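# Tighten the two unmarked cover-plate screws with the screwdriver

## Task

Find the two cover-plate screws that have no orange paint mark; they are the loose ones. Use the cordless screwdriver lying on the table, run by squeezing its trigger, to drive both until they are tight. When you are done the screwdriver must not be running.

## Robot and tools

ROBOT. There are two arms, left_arm (on the +y side) and right_arm. Each ends in the same five-fingered right hand; the hands are copies, not mirror images.

SCENE FRAME. The origin is at table-top height, halfway between the arms' nominal bases. +x points out over the table, +y toward left_arm, +z up. Positions are in metres, orientations are quaternions in w x y z order, and velocities are in m/s and rad/s. Printed positions may be slightly off, more so at long reach.

HAND POINT. Each arm is steered by a point 0.05 m in front of the palm, where the index pad would meet the thumb tip. Its local +z runs along the straightened fingers, which extend 0.06 to 0.07 m past it. Its +y comes out of the palm, and its +x crosses the palm away from the thumb. A rigid bracket on the little-finger side of the wrist can strike objects. Large tilts can shift the point by about 2 cm.

THE 28-NUMBER ROW. Every number lies in [-1, 1]. The order is:
- left_arm dx, dy, dz, rx, ry, rz
- left hand: little, ring, middle, index, thumb_bend, thumb_turn, force_limit, speed
- right_arm dx, dy, dz, rx, ry, rz
- right hand: the same eight numbers
Both arms' numbers are always present, even when only one arm moves.

ARM NUMBERS. The six pose numbers are an offset, not an absolute pose. They are measured from that arm's Hand target as it stood when the action began, along the scene axes. On this scale 1.0 equals 0.6 m or 180 degrees. rx, ry, rz form a single rotation vector, and the turn is about the Hand target's position. All six at 0 holds the arm at its Hand target.

The controller clips each step to within 100 mm and 16 degrees of the measured pose. Because of this, the reported Hand target can fall short of what you asked for. Always command the remainder relative to the new Hand target.

HAND NUMBERS. These are absolute motor targets, not offsets.
- Fingers: +1 is straight, -1 is fully curled.
- thumb_bend: +1 is straight, -1 is fully bent.
- thumb_turn: +1 sits beside the palm, -1 sits in front of it.
- A pinch is roughly index -0.22, thumb_bend -0.75, thumb_turn -0.57.
- force_limit runs linearly from about 0 N at -1 to 10 N at +1 (15 N for the two thumb motors).
- speed runs from nearly stopped at -1 to full at +1; full speed crosses the whole range in 0.6 s.
No value means 'leave as is'. To keep a hand unchanged, resend the last eight numbers you sent it. If nothing has been sent to it yet, send hand_measured followed by hand_force_limit and hand_speed.

GRIPPING. To wrap an object 0.035 to 0.08 m thick, turn the thumb in front of the palm before the hand reaches it. For thinner items (down to about 0.025 m), close the thumb first and then the fingers. Close slowly (speed -0.9 or lower) for a gentle hold. To tighten a grip, raise force_limit and send a target more closed than hand_measured. To loosen, send a target more open than hand_measured.

TOOLS.
- execute_actions(actions, cameras): actions is a list of actions. Each action is a list of up to 15 rows, and each row lasts one 1/30 s step. A shorter action repeats its last row until 15 steps have run. An empty list just returns the current state.
- move(target, speed, blend, stop_force, zero, blocking, cameras): drives each hand point in a straight line toward its offset.
  - target: one row, or up to 15 rows that differ only in their pose numbers. All rows count from the same starting Hand targets. The hand numbers are sent at the start.
  - speed: in m/s, 0.002 to 0.5, default 0.25; turning is capped at twice that value in rad/s. Give one value, or one per target.
  - blend: in metres, for rounding corners between targets.
  - stop_force: in N, 4 to 80, one value for both arms. It ends an arm's path when the wrist sensor feels that much push against its motion. It cannot be combined with blocking=false.
  - zero: true takes a fresh sensor zero before the move; false keeps the old zero.
  - Paths take at most 10 s, do not steer around obstacles, and ignore the other arm.
- wait(seconds): 0 to 10 s; each arm keeps its last command.
- stop(): brakes a running move.
- zoom_image(camera, region): region is [x0, y0, x1, y1] in pixels, at most 504x504.
- zero_wrist_force(arm): arm is left_arm or right_arm.
- show_instructions(): shows the reference pages.
- finished_scene(scene, check): call it once to submit your check, then a second time to actually end the scene.

Cameras: cam_head_left, cam_head_right and cam_high are 896x504; cam_left_wrist and cam_right_wrist are 672x504.

RESULTS. Each result reports:
- end_effector_position, end_effector_quat_wxyz and velocities, and the Hand target for each arm.
- hand_measured, hand_stopped_by and hand_load_n, each listing six values in the motor order. hand_stopped_by reads moving, target, force, stalled or fault. hand_load_n is positive when something pushes a finger open; a drop to about 0 means the grip is lost.
- Wrist force and Wrist torque along the hand point's own axes, plus a line with the peak force since the last reading.
- Joint positions and torques.

The move: line gives how each arm ended:
- done: at rest within 3 mm and 2 degrees of its pose.
- off_target: at rest but not there.
- contact: stop_force ended the path.
- moving, held or fault.
limits=paced means a pose was clipped; limits=held means steps were withheld.

Other lines:
- 'pose unreachable': the clearance check blocked an arm command.
- MOTOR HOT: a motor has reached 70 °C.
- TORQUE FAULT, FORCE FAULT and OVER-TEMPERATURE FAULT: the arm has stopped.

AVOID.
- Arms are stiff, so any target past a firm contact presses hard. Approach surfaces slowly with stop_force.
- About 150 N on an arm, or contact torque at a joint limit, stops that arm for 10 s. The joint limits are 297 N m for the shoulders, 135 for the elbow and 48.6 for the wrists.
- Do not let the arms collide.
- Do not drop the screwdriver or swing it fast.
- Do not overload the fingers.
- Nothing may end up off the table.
- Release the trigger so the screwdriver is off before finishing.

Each tool is called after "Emit:" as name(argument=value, ...) on one line, values as JSON.

Reference images:

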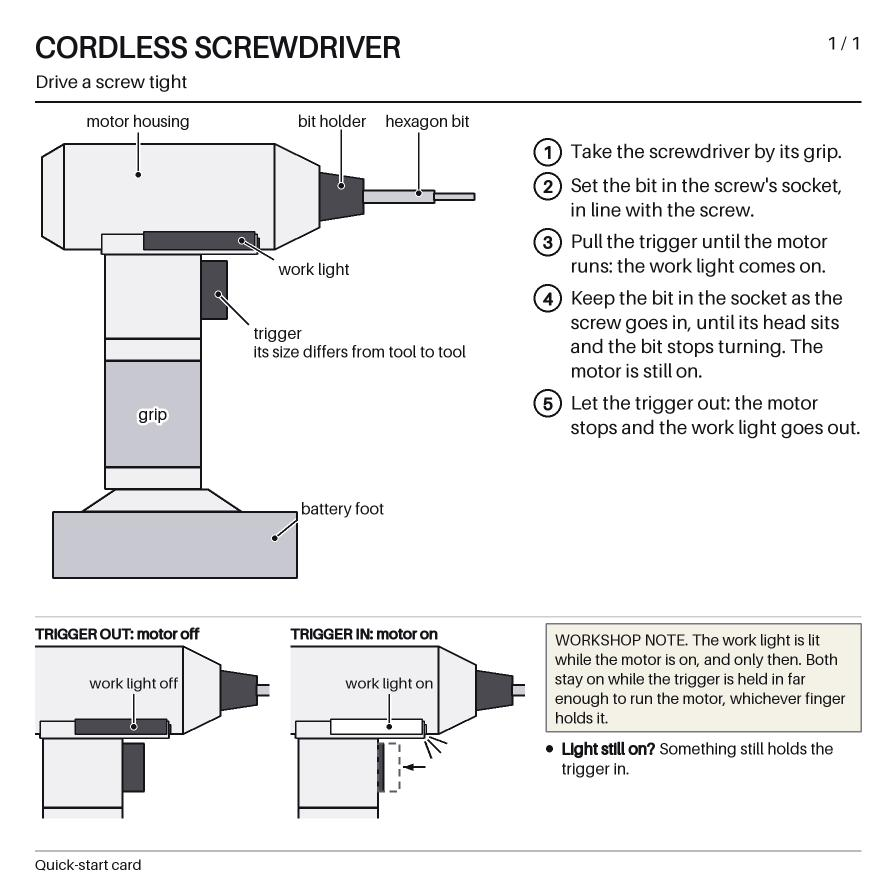

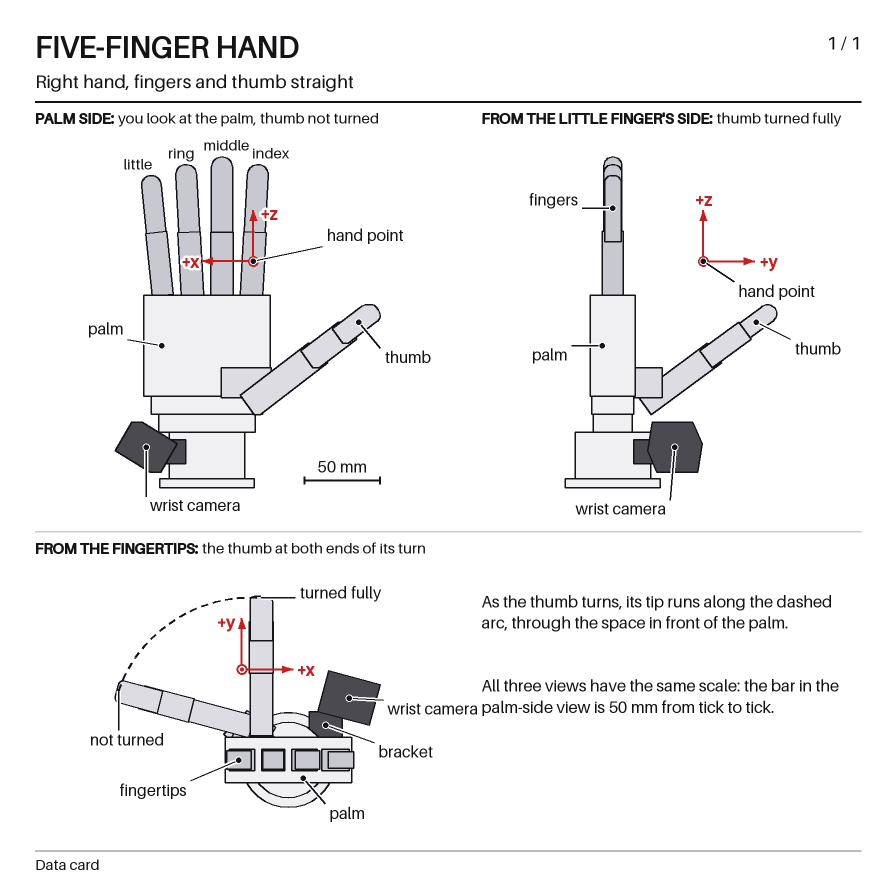

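## Session

Emit:
execute_actions(actions=[])

Scene clock: 0.00 s.
left_arm: end_effector_position=(+0.2956, +0.1548, +0.3895) hand_measured=(+1.000, +1.000, +1.000, +1.000, +1.000, +1.000) hand_load_n=(+0.0, +0.0, +0.0, +0.0, +0.0, +0.0) hand_stopped_by=(target, target, target, target, target, target) hand_force_limit=0.00 hand_speed=-0.80 end_effector_quat_wxyz=(-0.069, +0.198, +0.799, -0.564) end_effector_velocity=(+0.000, +0.000, +0.000) end_effector_angular_velocity=(+0.000, +0.000, +0.000) | right_arm: end_effector_position=(+1.0799, -0.1479, +0.3186) hand_measured=(+1.000, +1.000, +1.000, +1.000, +1.000, +1.000) hand_load_n=(+0.0, +0.0, +0.0, +0.0, +0.0, +0.0) hand_stopped_by=(target, target, target, target, target, target) hand_force_limit=0.00 hand_speed=-0.80 end_effector_quat_wxyz=(+0.236, +0.829, +0.357, +0.359) end_effector_velocity=(+0.000, +0.000, +0.000) end_effector_angular_velocity=(+0.000, -0.001, +0.000)
Joint positions: left_arm=[-0.786 -1.589 1.895 0.482 2.618 -2.305] | right_arm=[0.489 -0.541 0.461 0.906 2.111 1.091]
Joint velocities: left_arm=[0 0 0 0 0 0.001] | right_arm=[0 0 0 -0.001 0 0]
Joint torques (N m): no reading
Wrist force (N): no reading
Wrist torque (N m): no reading
Wrist force, peak (N): no reading
Hand target: left_arm +0.2956, +0.1548, +0.3895; -0.069, +0.198, +0.799, -0.564 | right_arm +1.0799, -0.1479, +0.3186; +0.236, +0.829, +0.357, +0.359

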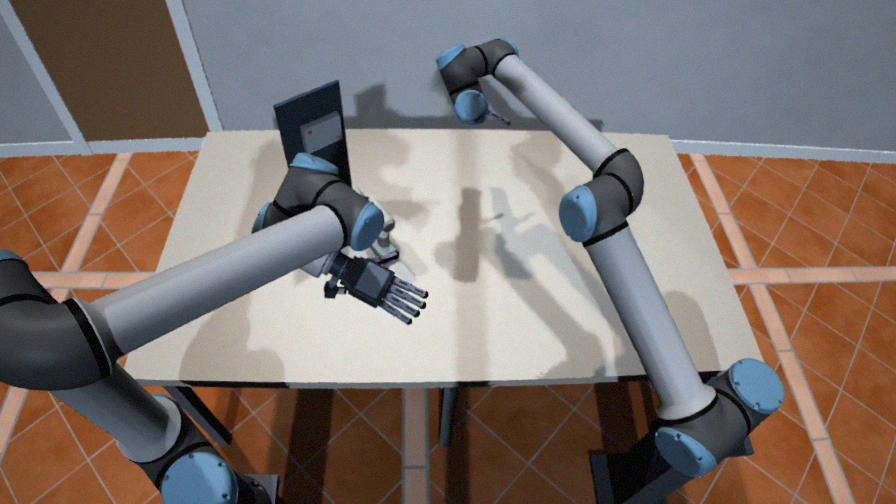

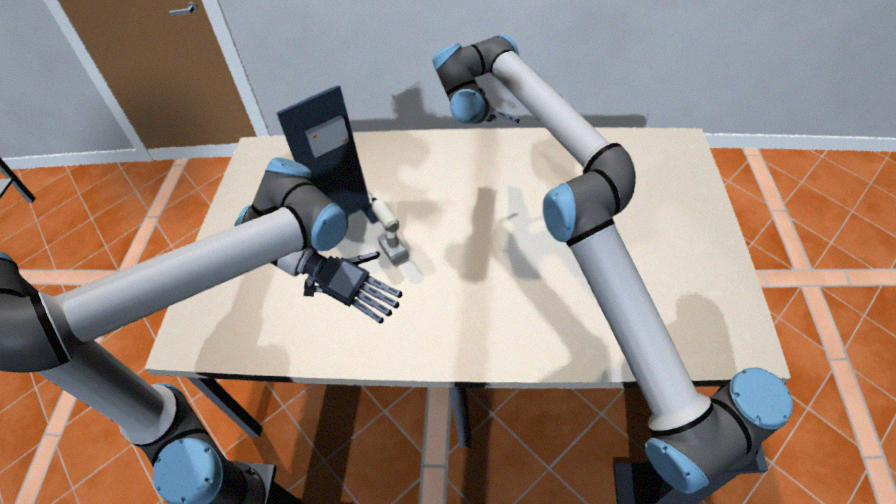

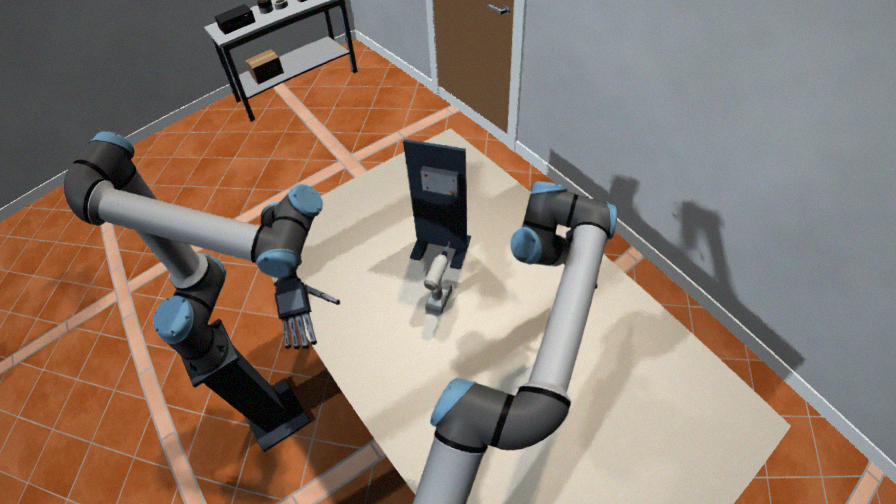

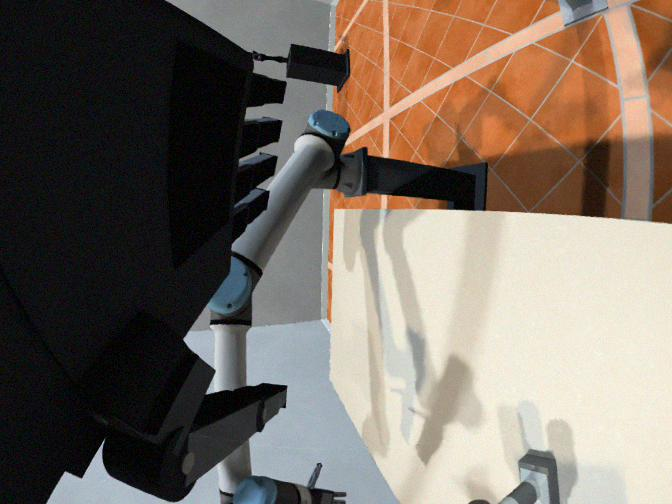

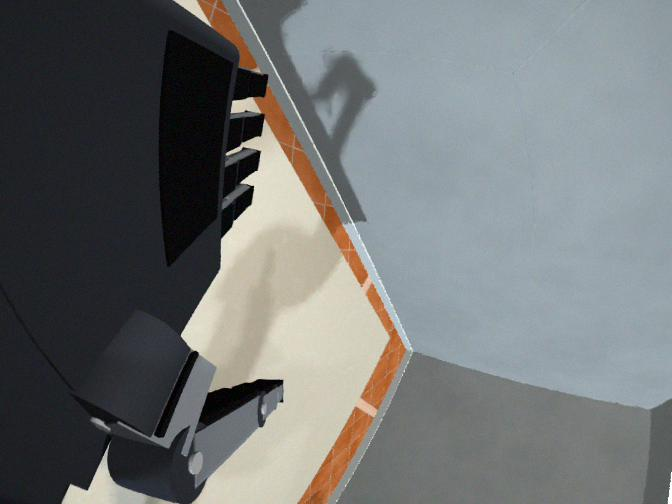

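Emit:
zoom_image(camera="cam_high", region=[380, 130, 500, 220])

Emit:
zoom_image(camera="cam_high", region=[380, 220, 500, 350])

Emit:
zoom_image(camera="cam_head_right", region=[270, 80, 430, 290])

Emit:
zoom_image(camera="cam_head_left", region=[260, 70, 440, 290])

Scaled by 4.200.

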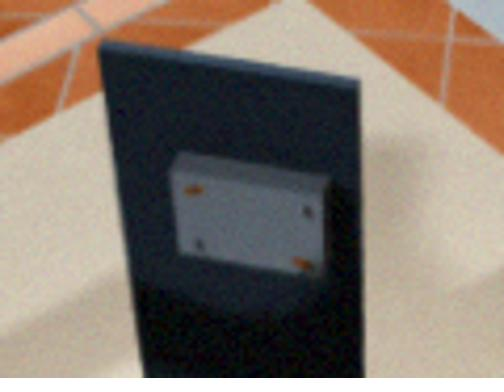

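Scaled by 3.877.

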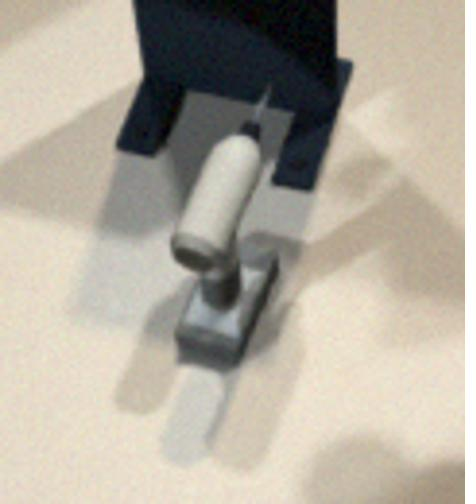

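Scaled by 2.400.

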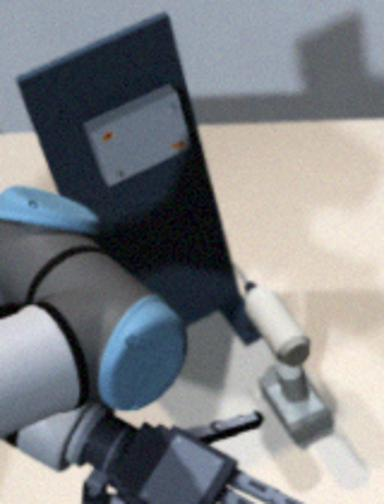

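Scaled by 2.291.

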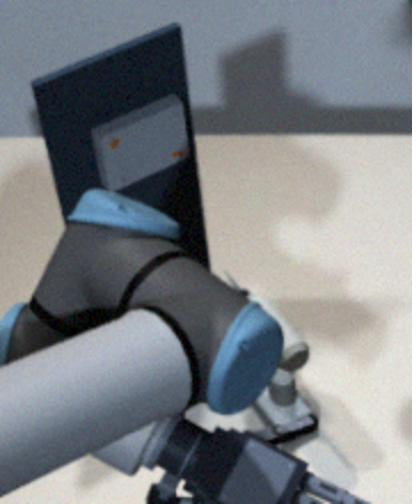

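Emit:
move(target=[-0.1, 0.6, 0.15, 0,0,0, 1,1,1,1,1,1,0,-0.8, 0,0,0,0,0,0, 1,1,1,1,1,1,0,-0.8], cameras=["cam_head_left","cam_head_right","cam_high","cam_left_wrist"])

Scene clock: 3.63 s.
left_arm: end_effector_position=(+0.2635, +0.3465, +0.4385) hand_measured=(+1.000, +1.000, +1.000, +1.000, +1.000, +1.000) hand_load_n=(+0.0, +0.0, +0.0, +0.0, -0.5, +0.0) hand_stopped_by=(target, target, target, target, target, target) hand_force_limit=0.00 hand_speed=-0.80 end_effector_quat_wxyz=(-0.065, +0.193, +0.800, -0.565) end_effector_velocity=(+0.000, +0.000, +0.001) end_effector_angular_velocity=(+0.001, -0.001, -0.002) | right_arm: end_effector_position=(+1.0799, -0.1479, +0.3186) hand_measured=(+1.000, +1.000, +1.000, +1.000, +1.000, +1.000) hand_load_n=(+0.0, +0.0, +0.0, +0.0, +0.0, +0.0) hand_stopped_by=(target, target, target, target, target, target) hand_force_limit=0.00 hand_speed=-0.80 end_effector_quat_wxyz=(+0.236, +0.829, +0.357, +0.359) end_effector_velocity=(+0.000, +0.000, -0.001) end_effector_angular_velocity=(+0.000, +0.001, +0.000)
Joint positions: left_arm=[-0.439 -1.649 1.987 1.09 2.777 -1.602] | right_arm=[0.489 -0.541 0.461 0.906 2.111 1.091]
Joint velocities: left_arm=[0 0 -0.001 0.004 -0.001 0.005] | right_arm=[0 0.001 0 0 0 0]
Joint torques (N m): left_arm=[-9.18 -32.65 -47.47 7.34 -0.21 4.27] | right_arm=[-3.19 -121.93 -41.65 1.03 1.58 -0.47]
Wrist force (N): left_arm=[0.2 0.3 -0.4] | right_arm=[0.1 -0.1 0.5]
Wrist torque (N m): left_arm=[0.06 0.03 -0.02] | right_arm=[-0.04 -0.01 0.00]
Wrist force, peak (N): left_arm=[5.8 -2.5 -6.1] | right_arm=[0.5 -0.4 0.5]
Hand target: left_arm +0.2635, +0.3466, +0.4386; -0.065, +0.193, +0.800, -0.565 | right_arm +1.0799, -0.1479, +0.3186; +0.236, +0.829, +0.357, +0.359
Off the commanded pose: left_arm 0.175 m, 1 deg | right_arm 0.000 m, 0 deg.
move: held (left_arm; a check stopped the path); limits=held
pose unreachable (left arm): on one or more control steps of this call, first in action 0 (counted from 0), this arm could not follow its commanded pose, so it was not sent that pose on those steps. It may still have moved: this result reports where it is.
cause: moving toward the commanded pose would bring two parts of the arm too close to each other (joints 4 (wrist 1) to 6 (wrist 3) lie between them).
Images, in order (width x height): cam_head_left 896x504, cam_head_right 896x504, cam_high 896x504, cam_left_wrist 672x504.

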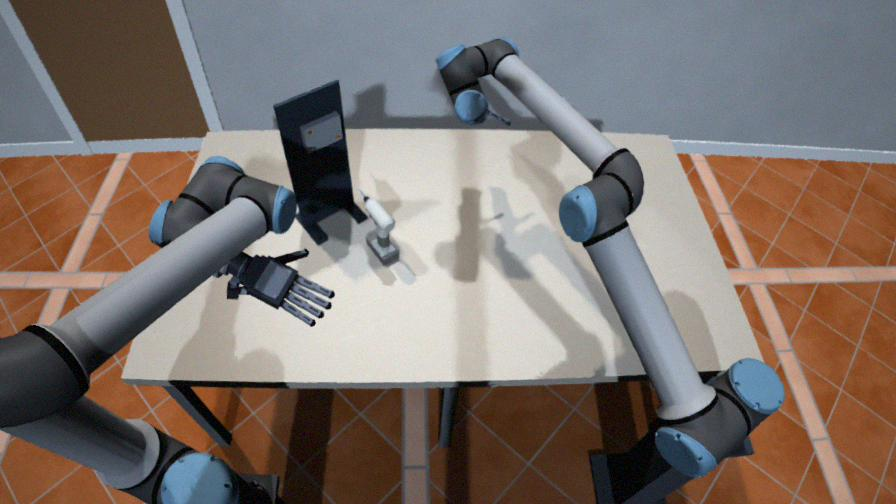

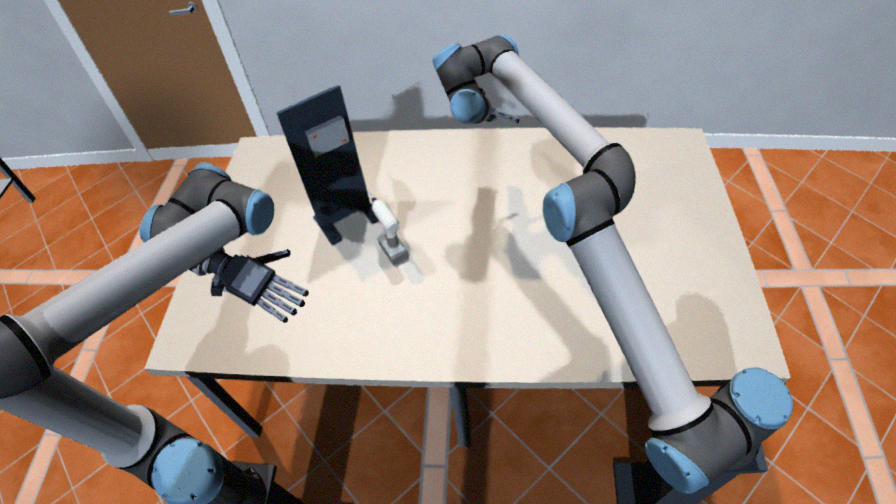

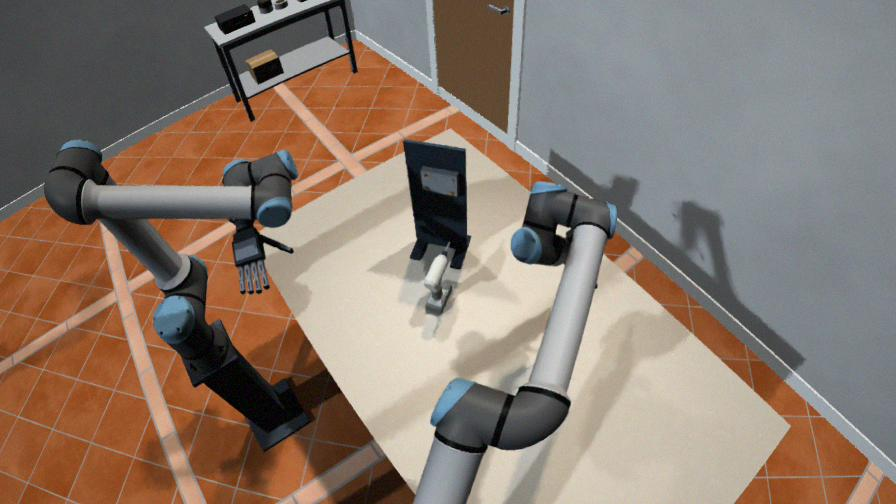

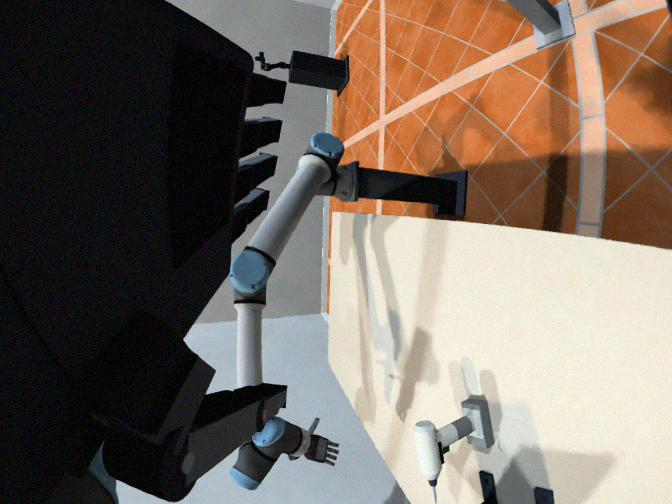

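Emit:
zoom_image(camera="cam_head_left", region=[260, 70, 440, 290])

Emit:
zoom_image(camera="cam_head_right", region=[260, 70, 440, 290])

Emit:
zoom_image(camera="cam_left_wrist", region=[400, 370, 580, 504])

Emit:
zoom_image(camera="cam_high", region=[380, 130, 500, 330])

Scaled by 2.291.

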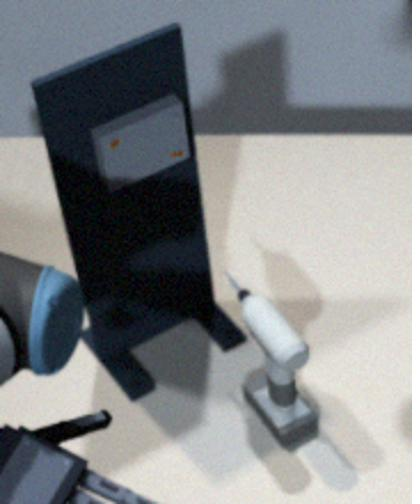

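Scaled by 2.291.

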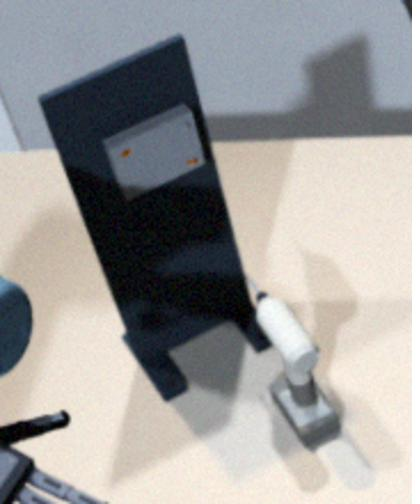

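Scaled by 2.800 from the camera's 672x504 image, which has a finer 960x720 frame.

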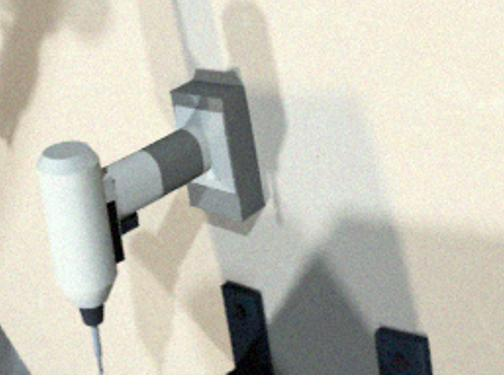

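Scaled by 2.520.

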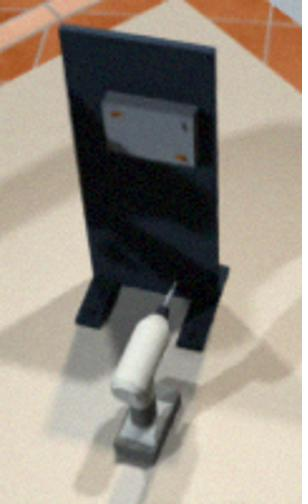

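Emit:
move(target=[0.4775, -0.4108, -0.23, 0.2007,-0.4666,0.409, 1,1,1,1,1,-1,0,0, 0,0,0,0,0,0, 1,1,1,1,1,1,0,-0.8], cameras=["cam_head_left","cam_head_right","cam_high","cam_left_wrist"])

Scene clock: 11.77 s.
left_arm: end_effector_position=(+0.5488, +0.0999, +0.3005) hand_measured=(+1.000, +1.000, +1.000, +1.000, +1.000, -1.000) hand_load_n=(+0.0, +0.0, +0.0, +0.0, +0.0, -0.5) hand_stopped_by=(target, target, target, target, target, target) hand_force_limit=0.00 hand_speed=0.00 end_effector_quat_wxyz=(+0.707, -0.001, +0.707, +0.000) end_effector_velocity=(-0.001, -0.001, +0.000) end_effector_angular_velocity=(-0.002, -0.001, -0.001) | right_arm: end_effector_position=(+1.0799, -0.1479, +0.3186) hand_measured=(+1.000, +1.000, +1.000, +1.000, +1.000, +1.000) hand_load_n=(+0.0, +0.0, +0.0, +0.0, +0.0, +0.0) hand_stopped_by=(target, target, target, target, target, target) hand_force_limit=0.00 hand_speed=-0.80 end_effector_quat_wxyz=(+0.236, +0.829, +0.357, +0.359) end_effector_velocity=(+0.000, +0.000, -0.003) end_effector_angular_velocity=(-0.001, +0.002, +0.000)
Joint positions: left_arm=[-1.24 -1.25 1.96 -0.708 0.363 -1.574] | right_arm=[0.489 -0.541 0.461 0.906 2.111 1.091]
Joint velocities: left_arm=[-0.001 0 -0.001 -0.002 -0.001 0] | right_arm=[0 0.002 0 0.001 0 0]
Joint torques (N m): left_arm=[-9.99 -44.52 -45.9 -4.1 -2.64 2.78] | right_arm=[-8.84 -125.53 -44.53 -0.27 2.07 -1.21]
Wrist force (N): left_arm=[-1.9 3.1 -0.2] | right_arm=[0.1 0.5 0.6]
Wrist torque (N m): left_arm=[0.50 0.39 -0.12] | right_arm=[0.04 -0.03 0.03]
Wrist force, peak (N): left_arm=[-2.4 3.0 0.0] | right_arm=[0.2 0.6 0.5]
Hand target: left_arm +0.5488, +0.0998, +0.3005; +0.707, -0.001, +0.707, +0.000 | right_arm +1.0799, -0.1479, +0.3186; +0.236, +0.829, +0.357, +0.359
Off the commanded pose: left_arm 0.001 m, 0 deg | right_arm 0.000 m, 0 deg.
move: done
Images, in order (width x height): cam_head_left 896x504, cam_head_right 896x504, cam_high 896x504, cam_left_wrist 672x504.

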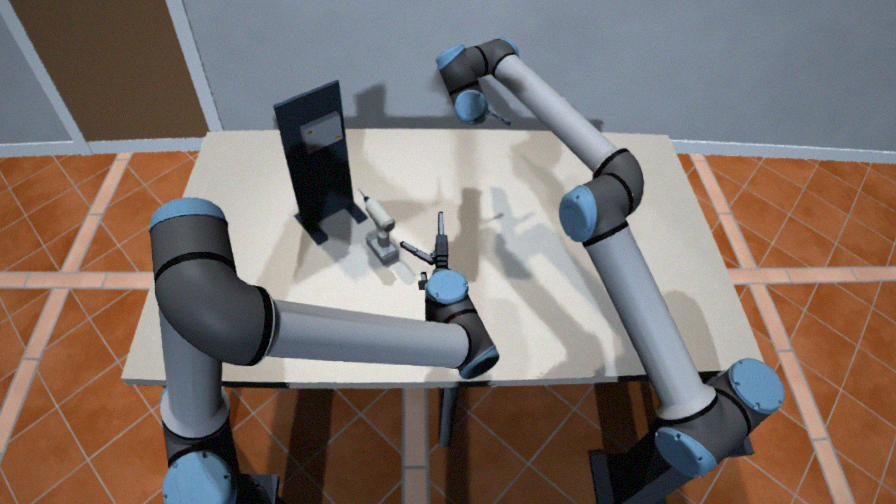

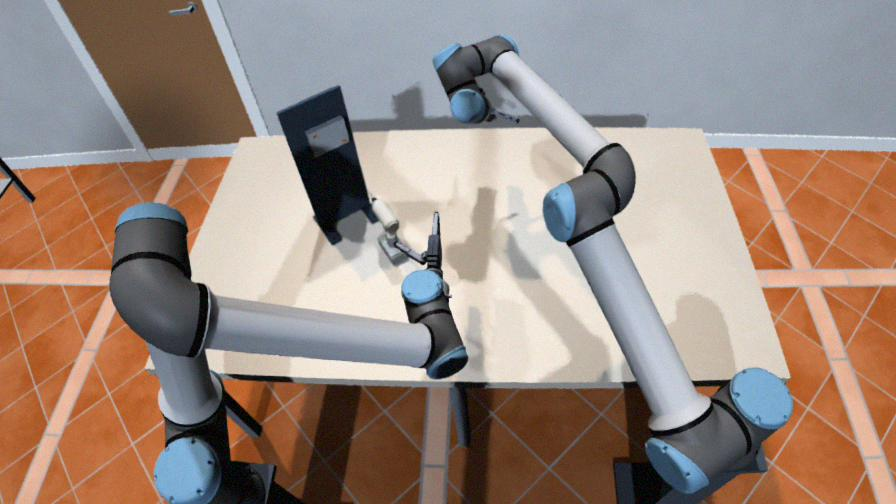

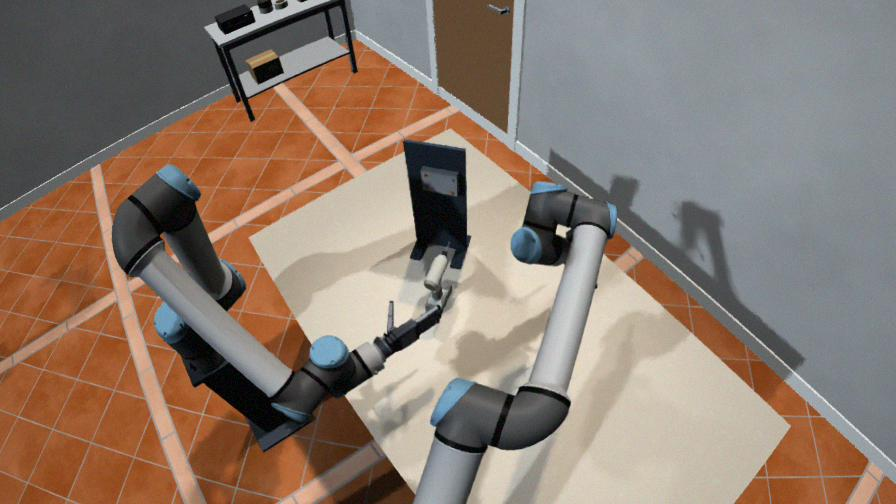

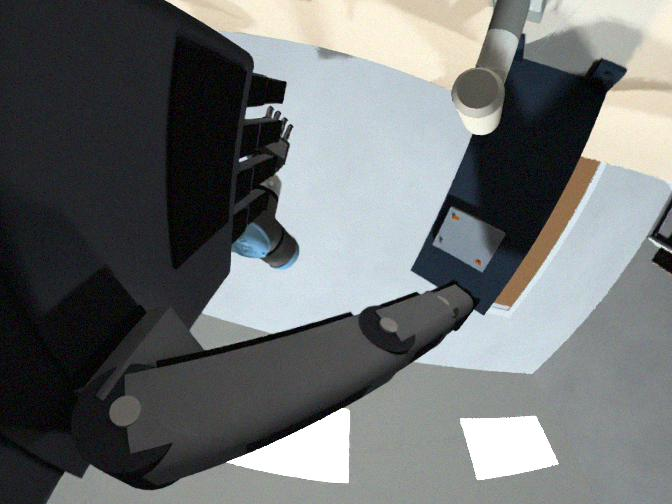

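Emit:
zoom_image(camera="cam_left_wrist", region=[380, 0, 660, 320])

Emit:
zoom_image(camera="cam_high", region=[340, 220, 500, 360])

Emit:
zoom_image(camera="cam_head_left", region=[300, 170, 480, 320])

Emit:
zoom_image(camera="cam_head_right", region=[300, 170, 480, 320])

Scaled by 1.575 from the camera's 672x504 image, which has a finer 960x720 frame.

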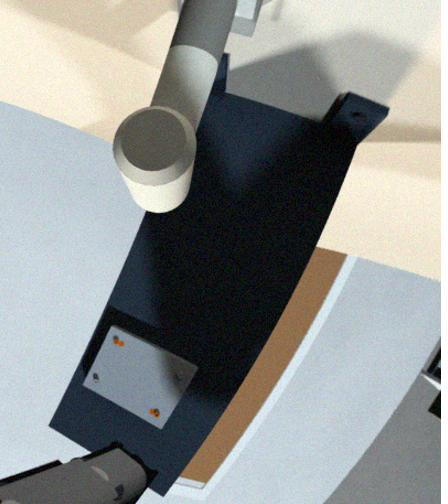

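Scaled by 3.150.

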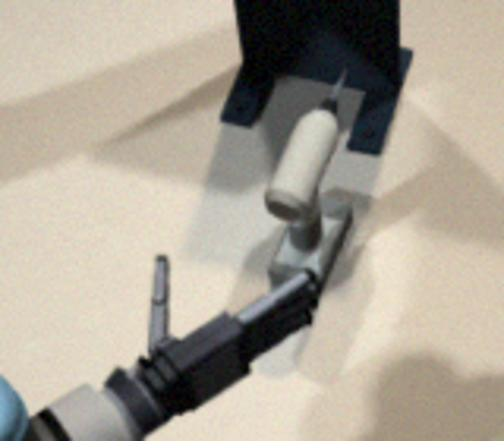

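Scaled by 2.800.

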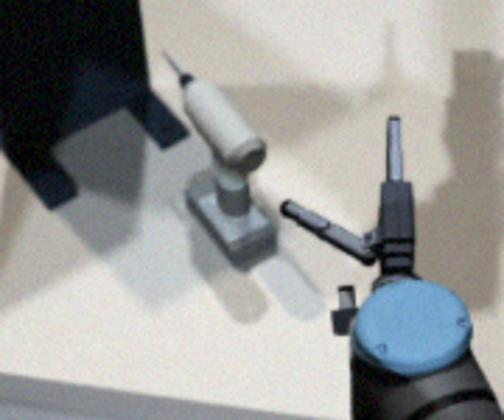

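Scaled by 2.800.

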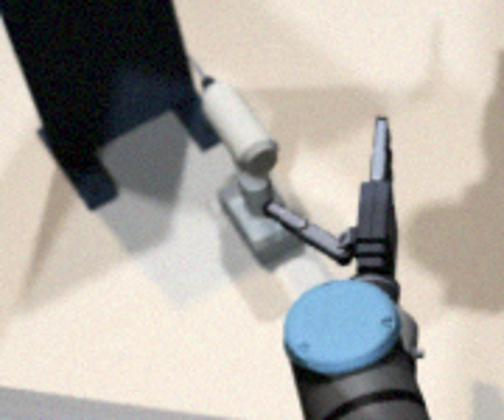

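Emit:
move(target=[0.14, 0.0, -0.307, 0,0,0, 1,1,1,1,1,-1,0,0, 0,0,0,0,0,0, 1,1,1,1,1,1,0,-0.8], cameras=["cam_head_left","cam_head_right","cam_high","cam_left_wrist"])

Emit:
zoom_image(camera="cam_head_left", region=[340, 170, 480, 280])

Emit:
zoom_image(camera="cam_head_right", region=[340, 170, 480, 280])

Emit:
zoom_image(camera="cam_left_wrist", region=[280, 0, 672, 330])

Emit:
zoom_image(camera="cam_high", region=[380, 230, 500, 350])

Scene clock: 14.50 s.
left_arm: end_effector_position=(+0.6328, +0.1000, +0.1163) hand_measured=(+1.000, +1.000, +1.000, +1.000, +1.000, -1.000) hand_load_n=(+0.0, +0.0, +0.0, +0.0, +0.0, -0.5) hand_stopped_by=(target, target, target, target, target, target) hand_force_limit=0.00 hand_speed=0.00 end_effector_quat_wxyz=(+0.707, -0.001, +0.707, +0.000) end_effector_velocity=(+0.000, +0.000, +0.000) end_effector_angular_velocity=(+0.000, +0.000, +0.000) | right_arm: end_effector_position=(+1.0799, -0.1479, +0.3186) hand_measured=(+1.000, +1.000, +1.000, +1.000, +1.000, +1.000) hand_load_n=(+0.0, +0.0, +0.0, +0.0, +0.0, +0.0) hand_stopped_by=(target, target, target, target, target, target) hand_force_limit=0.00 hand_speed=-0.80 end_effector_quat_wxyz=(+0.236, +0.829, +0.357, +0.359) end_effector_velocity=(+0.000, +0.000, -0.001) end_effector_angular_velocity=(-0.001, +0.000, +0.000)
Joint positions: left_arm=[-1.123 -0.945 1.916 -0.97 0.481 -1.574] | right_arm=[0.489 -0.541 0.461 0.906 2.111 1.091]
Joint velocities: left_arm=[0 0 0.001 -0.002 0 0.001] | right_arm=[0 0.001 0 -0.001 0 0]
Joint torques (N m): left_arm=[-7.48 -53 -9.38 0.58 -1.96 0.54] | right_arm=[-11.37 -126.32 -44.65 -0.55 2.23 -1.4]
Wrist force (N): left_arm=[-1.7 3.0 -0.4] | right_arm=[0.3 0.1 0.5]
Wrist torque (N m): left_arm=[0.50 0.37 -0.10] | right_arm=[-0.01 -0.05 0.02]
Wrist force, peak (N): left_arm=[-4.0 2.9 -1.3] | right_arm=[0.2 -0.3 0.5]
Hand target: left_arm +0.6327, +0.1000, +0.1161; +0.707, -0.001, +0.707, +0.000 | right_arm +1.0799, -0.1479, +0.3186; +0.236, +0.829, +0.357, +0.359
Off the commanded pose: left_arm 0.000 m, 0 deg | right_arm 0.000 m, 0 deg.
move: done
Images, in order (width x height): cam_head_left 896x504, cam_head_right 896x504, cam_high 896x504, cam_left_wrist 672x504.

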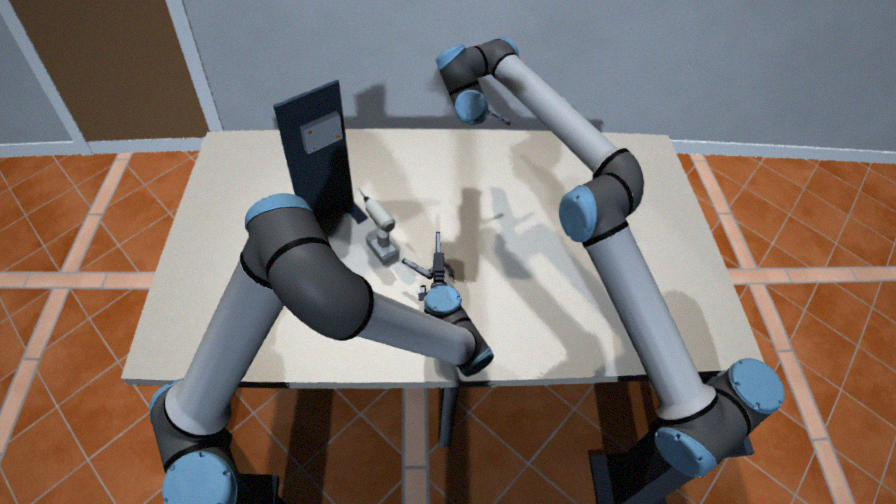

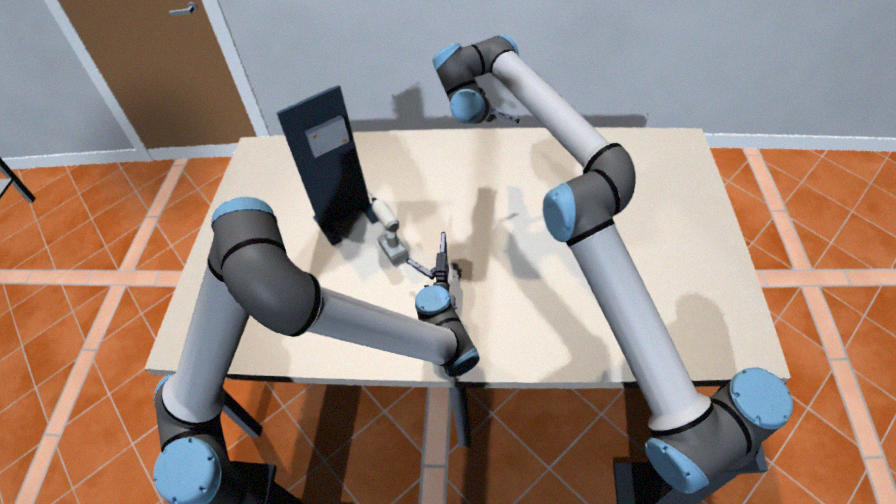

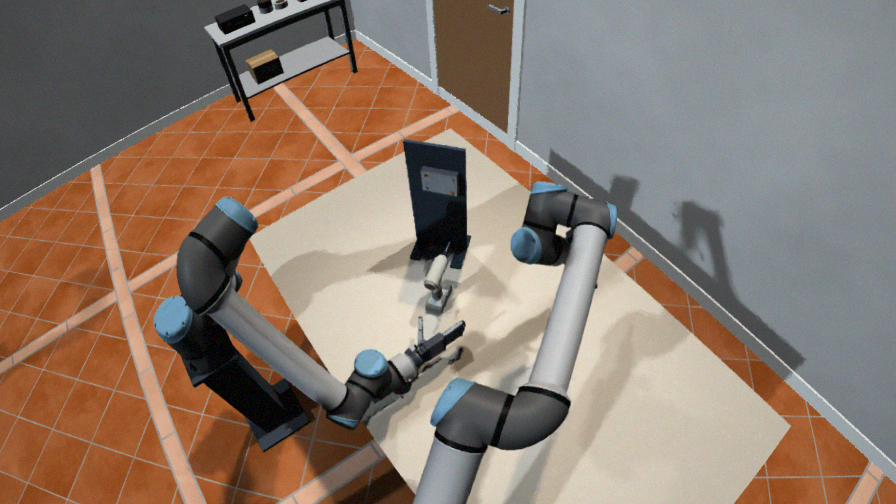

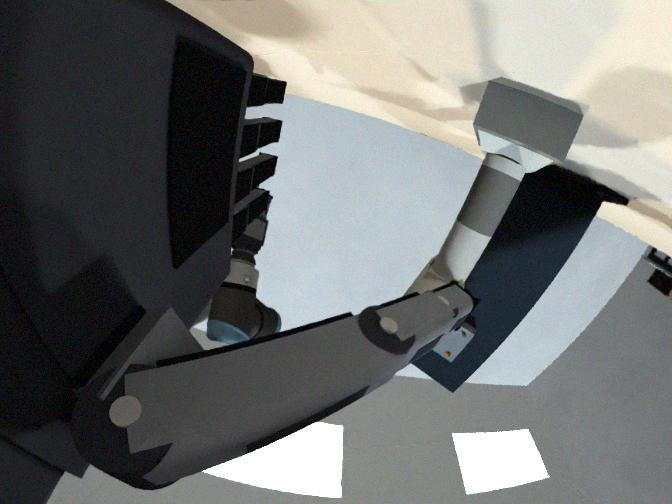

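Scaled by 3.600.

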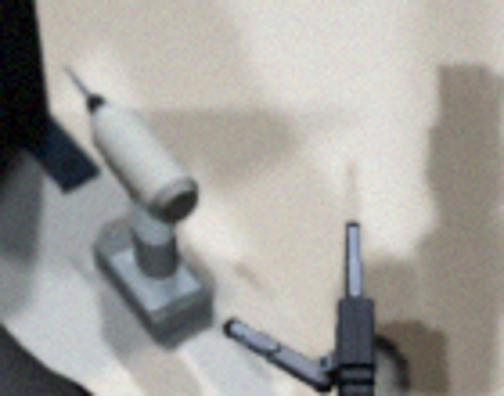

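Scaled by 3.600.

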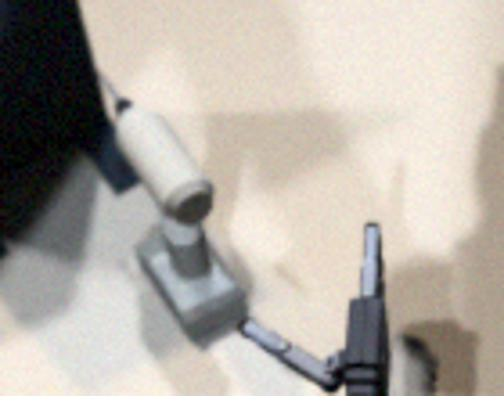

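Scaled by 1.286 from the camera's 672x504 image, which has a finer 960x720 frame.

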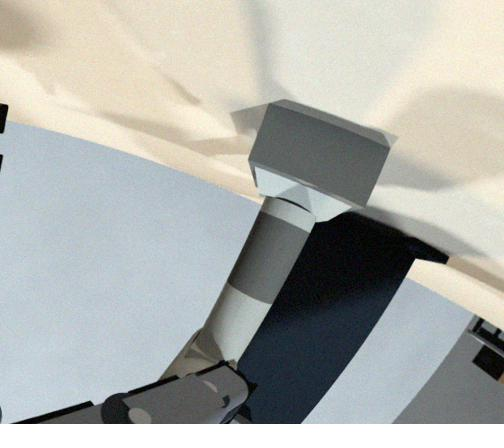

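Scaled by 4.200.

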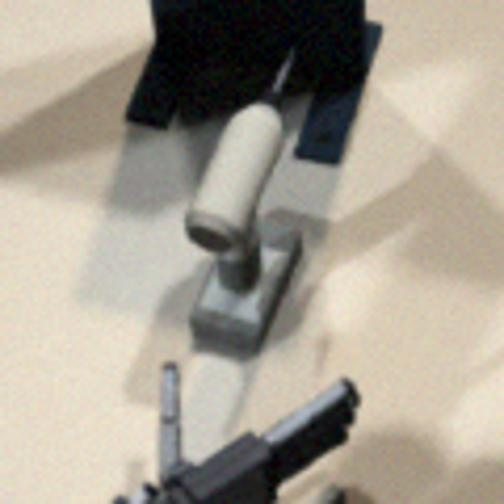

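Emit:
move(target=[[0.137, 0.0, 0, 0,0,0, 1,1,1,1,1,-1,0,0, 0,0,0,0,0,0, 1,1,1,1,1,1,0,-0.8],[0.137, 0.15, 0, 0,0,0, 1,1,1,1,1,-1,0,0, 0,0,0,0,0,0, 1,1,1,1,1,1,0,-0.8]], cameras=["cam_head_left","cam_head_right","cam_high","cam_left_wrist"])

Emit:
zoom_image(camera="cam_head_left", region=[340, 170, 480, 280])

Emit:
zoom_image(camera="cam_head_right", region=[340, 170, 480, 280])

Emit:
zoom_image(camera="cam_high", region=[380, 230, 500, 350])

Scene clock: 16.73 s.
left_arm: end_effector_position=(+0.7152, +0.1899, +0.1163) hand_measured=(+1.000, +1.000, +1.000, +1.000, +1.000, -1.000) hand_load_n=(+0.0, +0.0, +0.0, +0.0, +0.0, +0.0) hand_stopped_by=(target, target, target, target, target, target) hand_force_limit=0.00 hand_speed=0.00 end_effector_quat_wxyz=(+0.707, -0.001, +0.707, +0.000) end_effector_velocity=(+0.000, -0.001, +0.000) end_effector_angular_velocity=(-0.002, +0.000, -0.002) | right_arm: end_effector_position=(+1.0799, -0.1479, +0.3186) hand_measured=(+1.000, +1.000, +1.000, +1.000, +1.000, +1.000) hand_load_n=(+0.0, +0.0, +0.0, +0.0, +0.0, +0.0) hand_stopped_by=(target, target, target, target, target, target) hand_force_limit=0.00 hand_speed=-0.80 end_effector_quat_wxyz=(+0.236, +0.829, +0.357, +0.359) end_effector_velocity=(+0.000, +0.000, -0.001) end_effector_angular_velocity=(-0.001, +0.000, +0.000)
Joint positions: left_arm=[-0.95 -0.946 1.919 -0.972 0.654 -1.573] | right_arm=[0.489 -0.541 0.461 0.906 2.111 1.091]
Joint velocities: left_arm=[-0.001 0 0 0.001 0.001 -0.002] | right_arm=[0 0.001 0 -0.001 0 0]
Joint torques (N m): left_arm=[6.61 -58.95 -26.35 2.12 -0.52 3.35] | right_arm=[-12.91 -126.54 -44.2 -0.63 2.11 -1.32]
Wrist force (N): left_arm=[-1.7 3.0 0.1] | right_arm=[0.3 0.1 0.4]
Wrist torque (N m): left_arm=[0.48 0.35 -0.10] | right_arm=[-0.01 -0.05 0.02]
Wrist force, peak (N): left_arm=[-1.6 5.1 0.0] | right_arm=[-0.3 0.7 0.2]
Hand target: left_arm +0.7152, +0.1900, +0.1162; +0.707, -0.001, +0.707, +0.000 | right_arm +1.0799, -0.1479, +0.3186; +0.236, +0.829, +0.357, +0.359
Off the commanded pose: left_arm 0.000 m, 0 deg | right_arm 0.000 m, 0 deg.
move: done
Images, in order (width x height): cam_head_left 896x504, cam_head_right 896x504, cam_high 896x504, cam_left_wrist 672x504.

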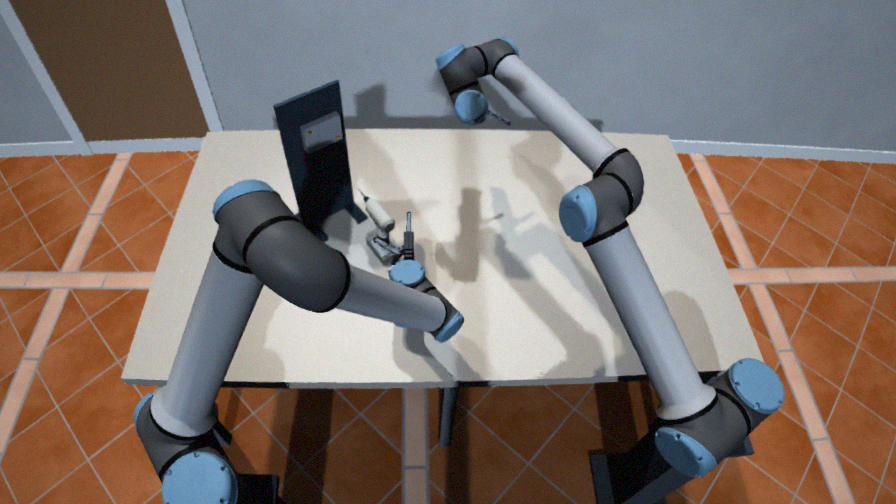

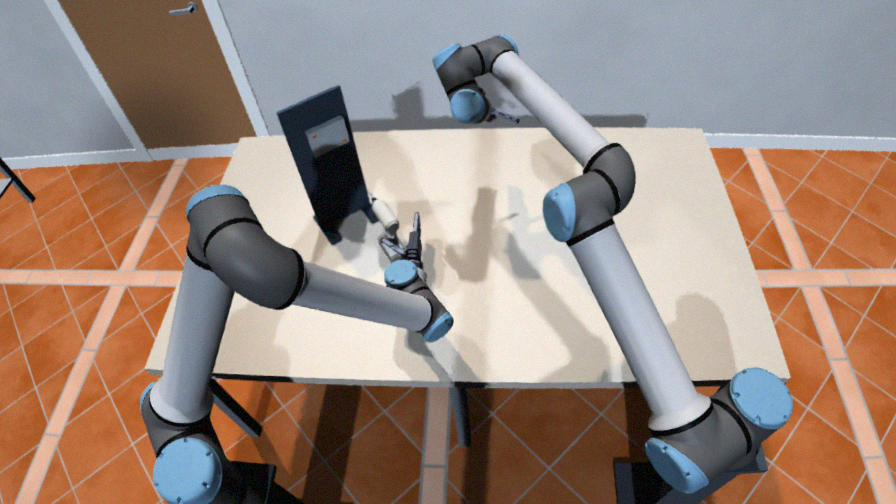

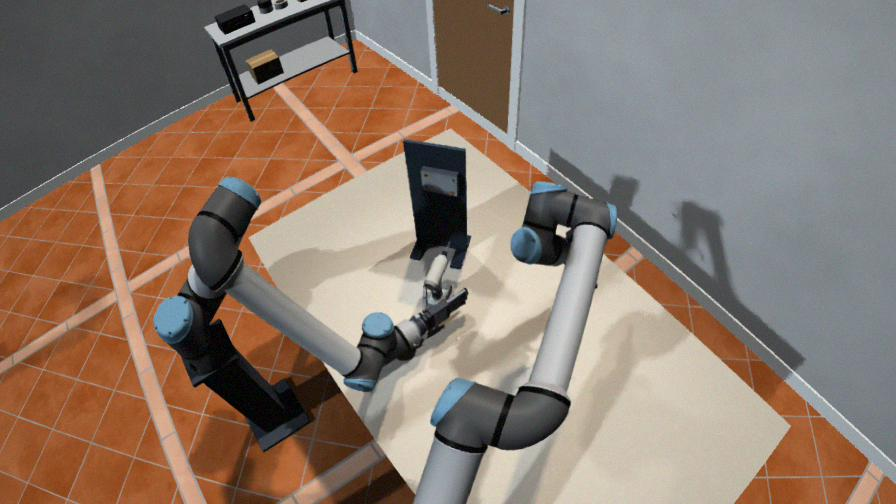

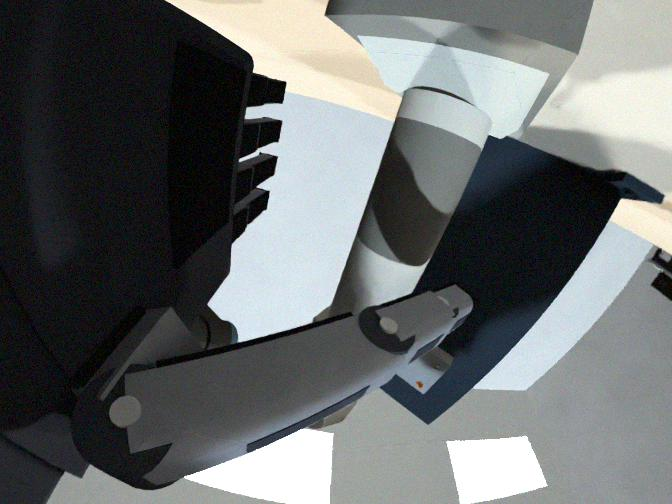

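Scaled by 3.600.

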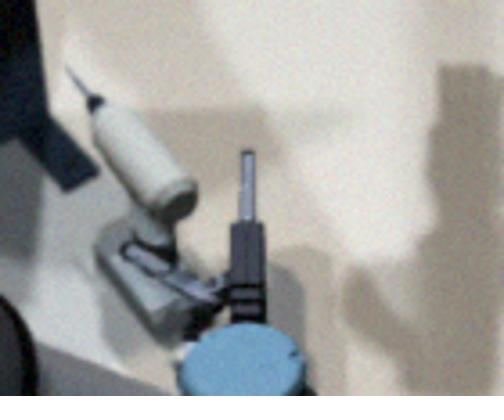

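Scaled by 3.600.

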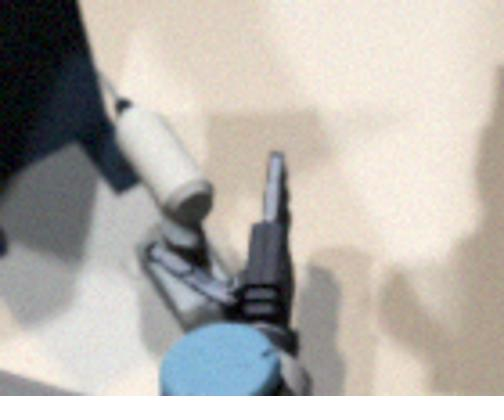

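Scaled by 4.200.

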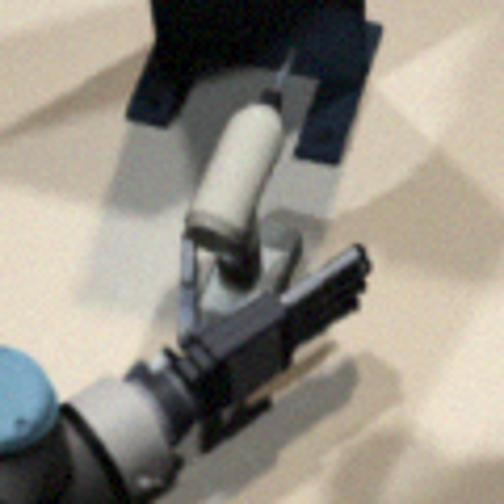

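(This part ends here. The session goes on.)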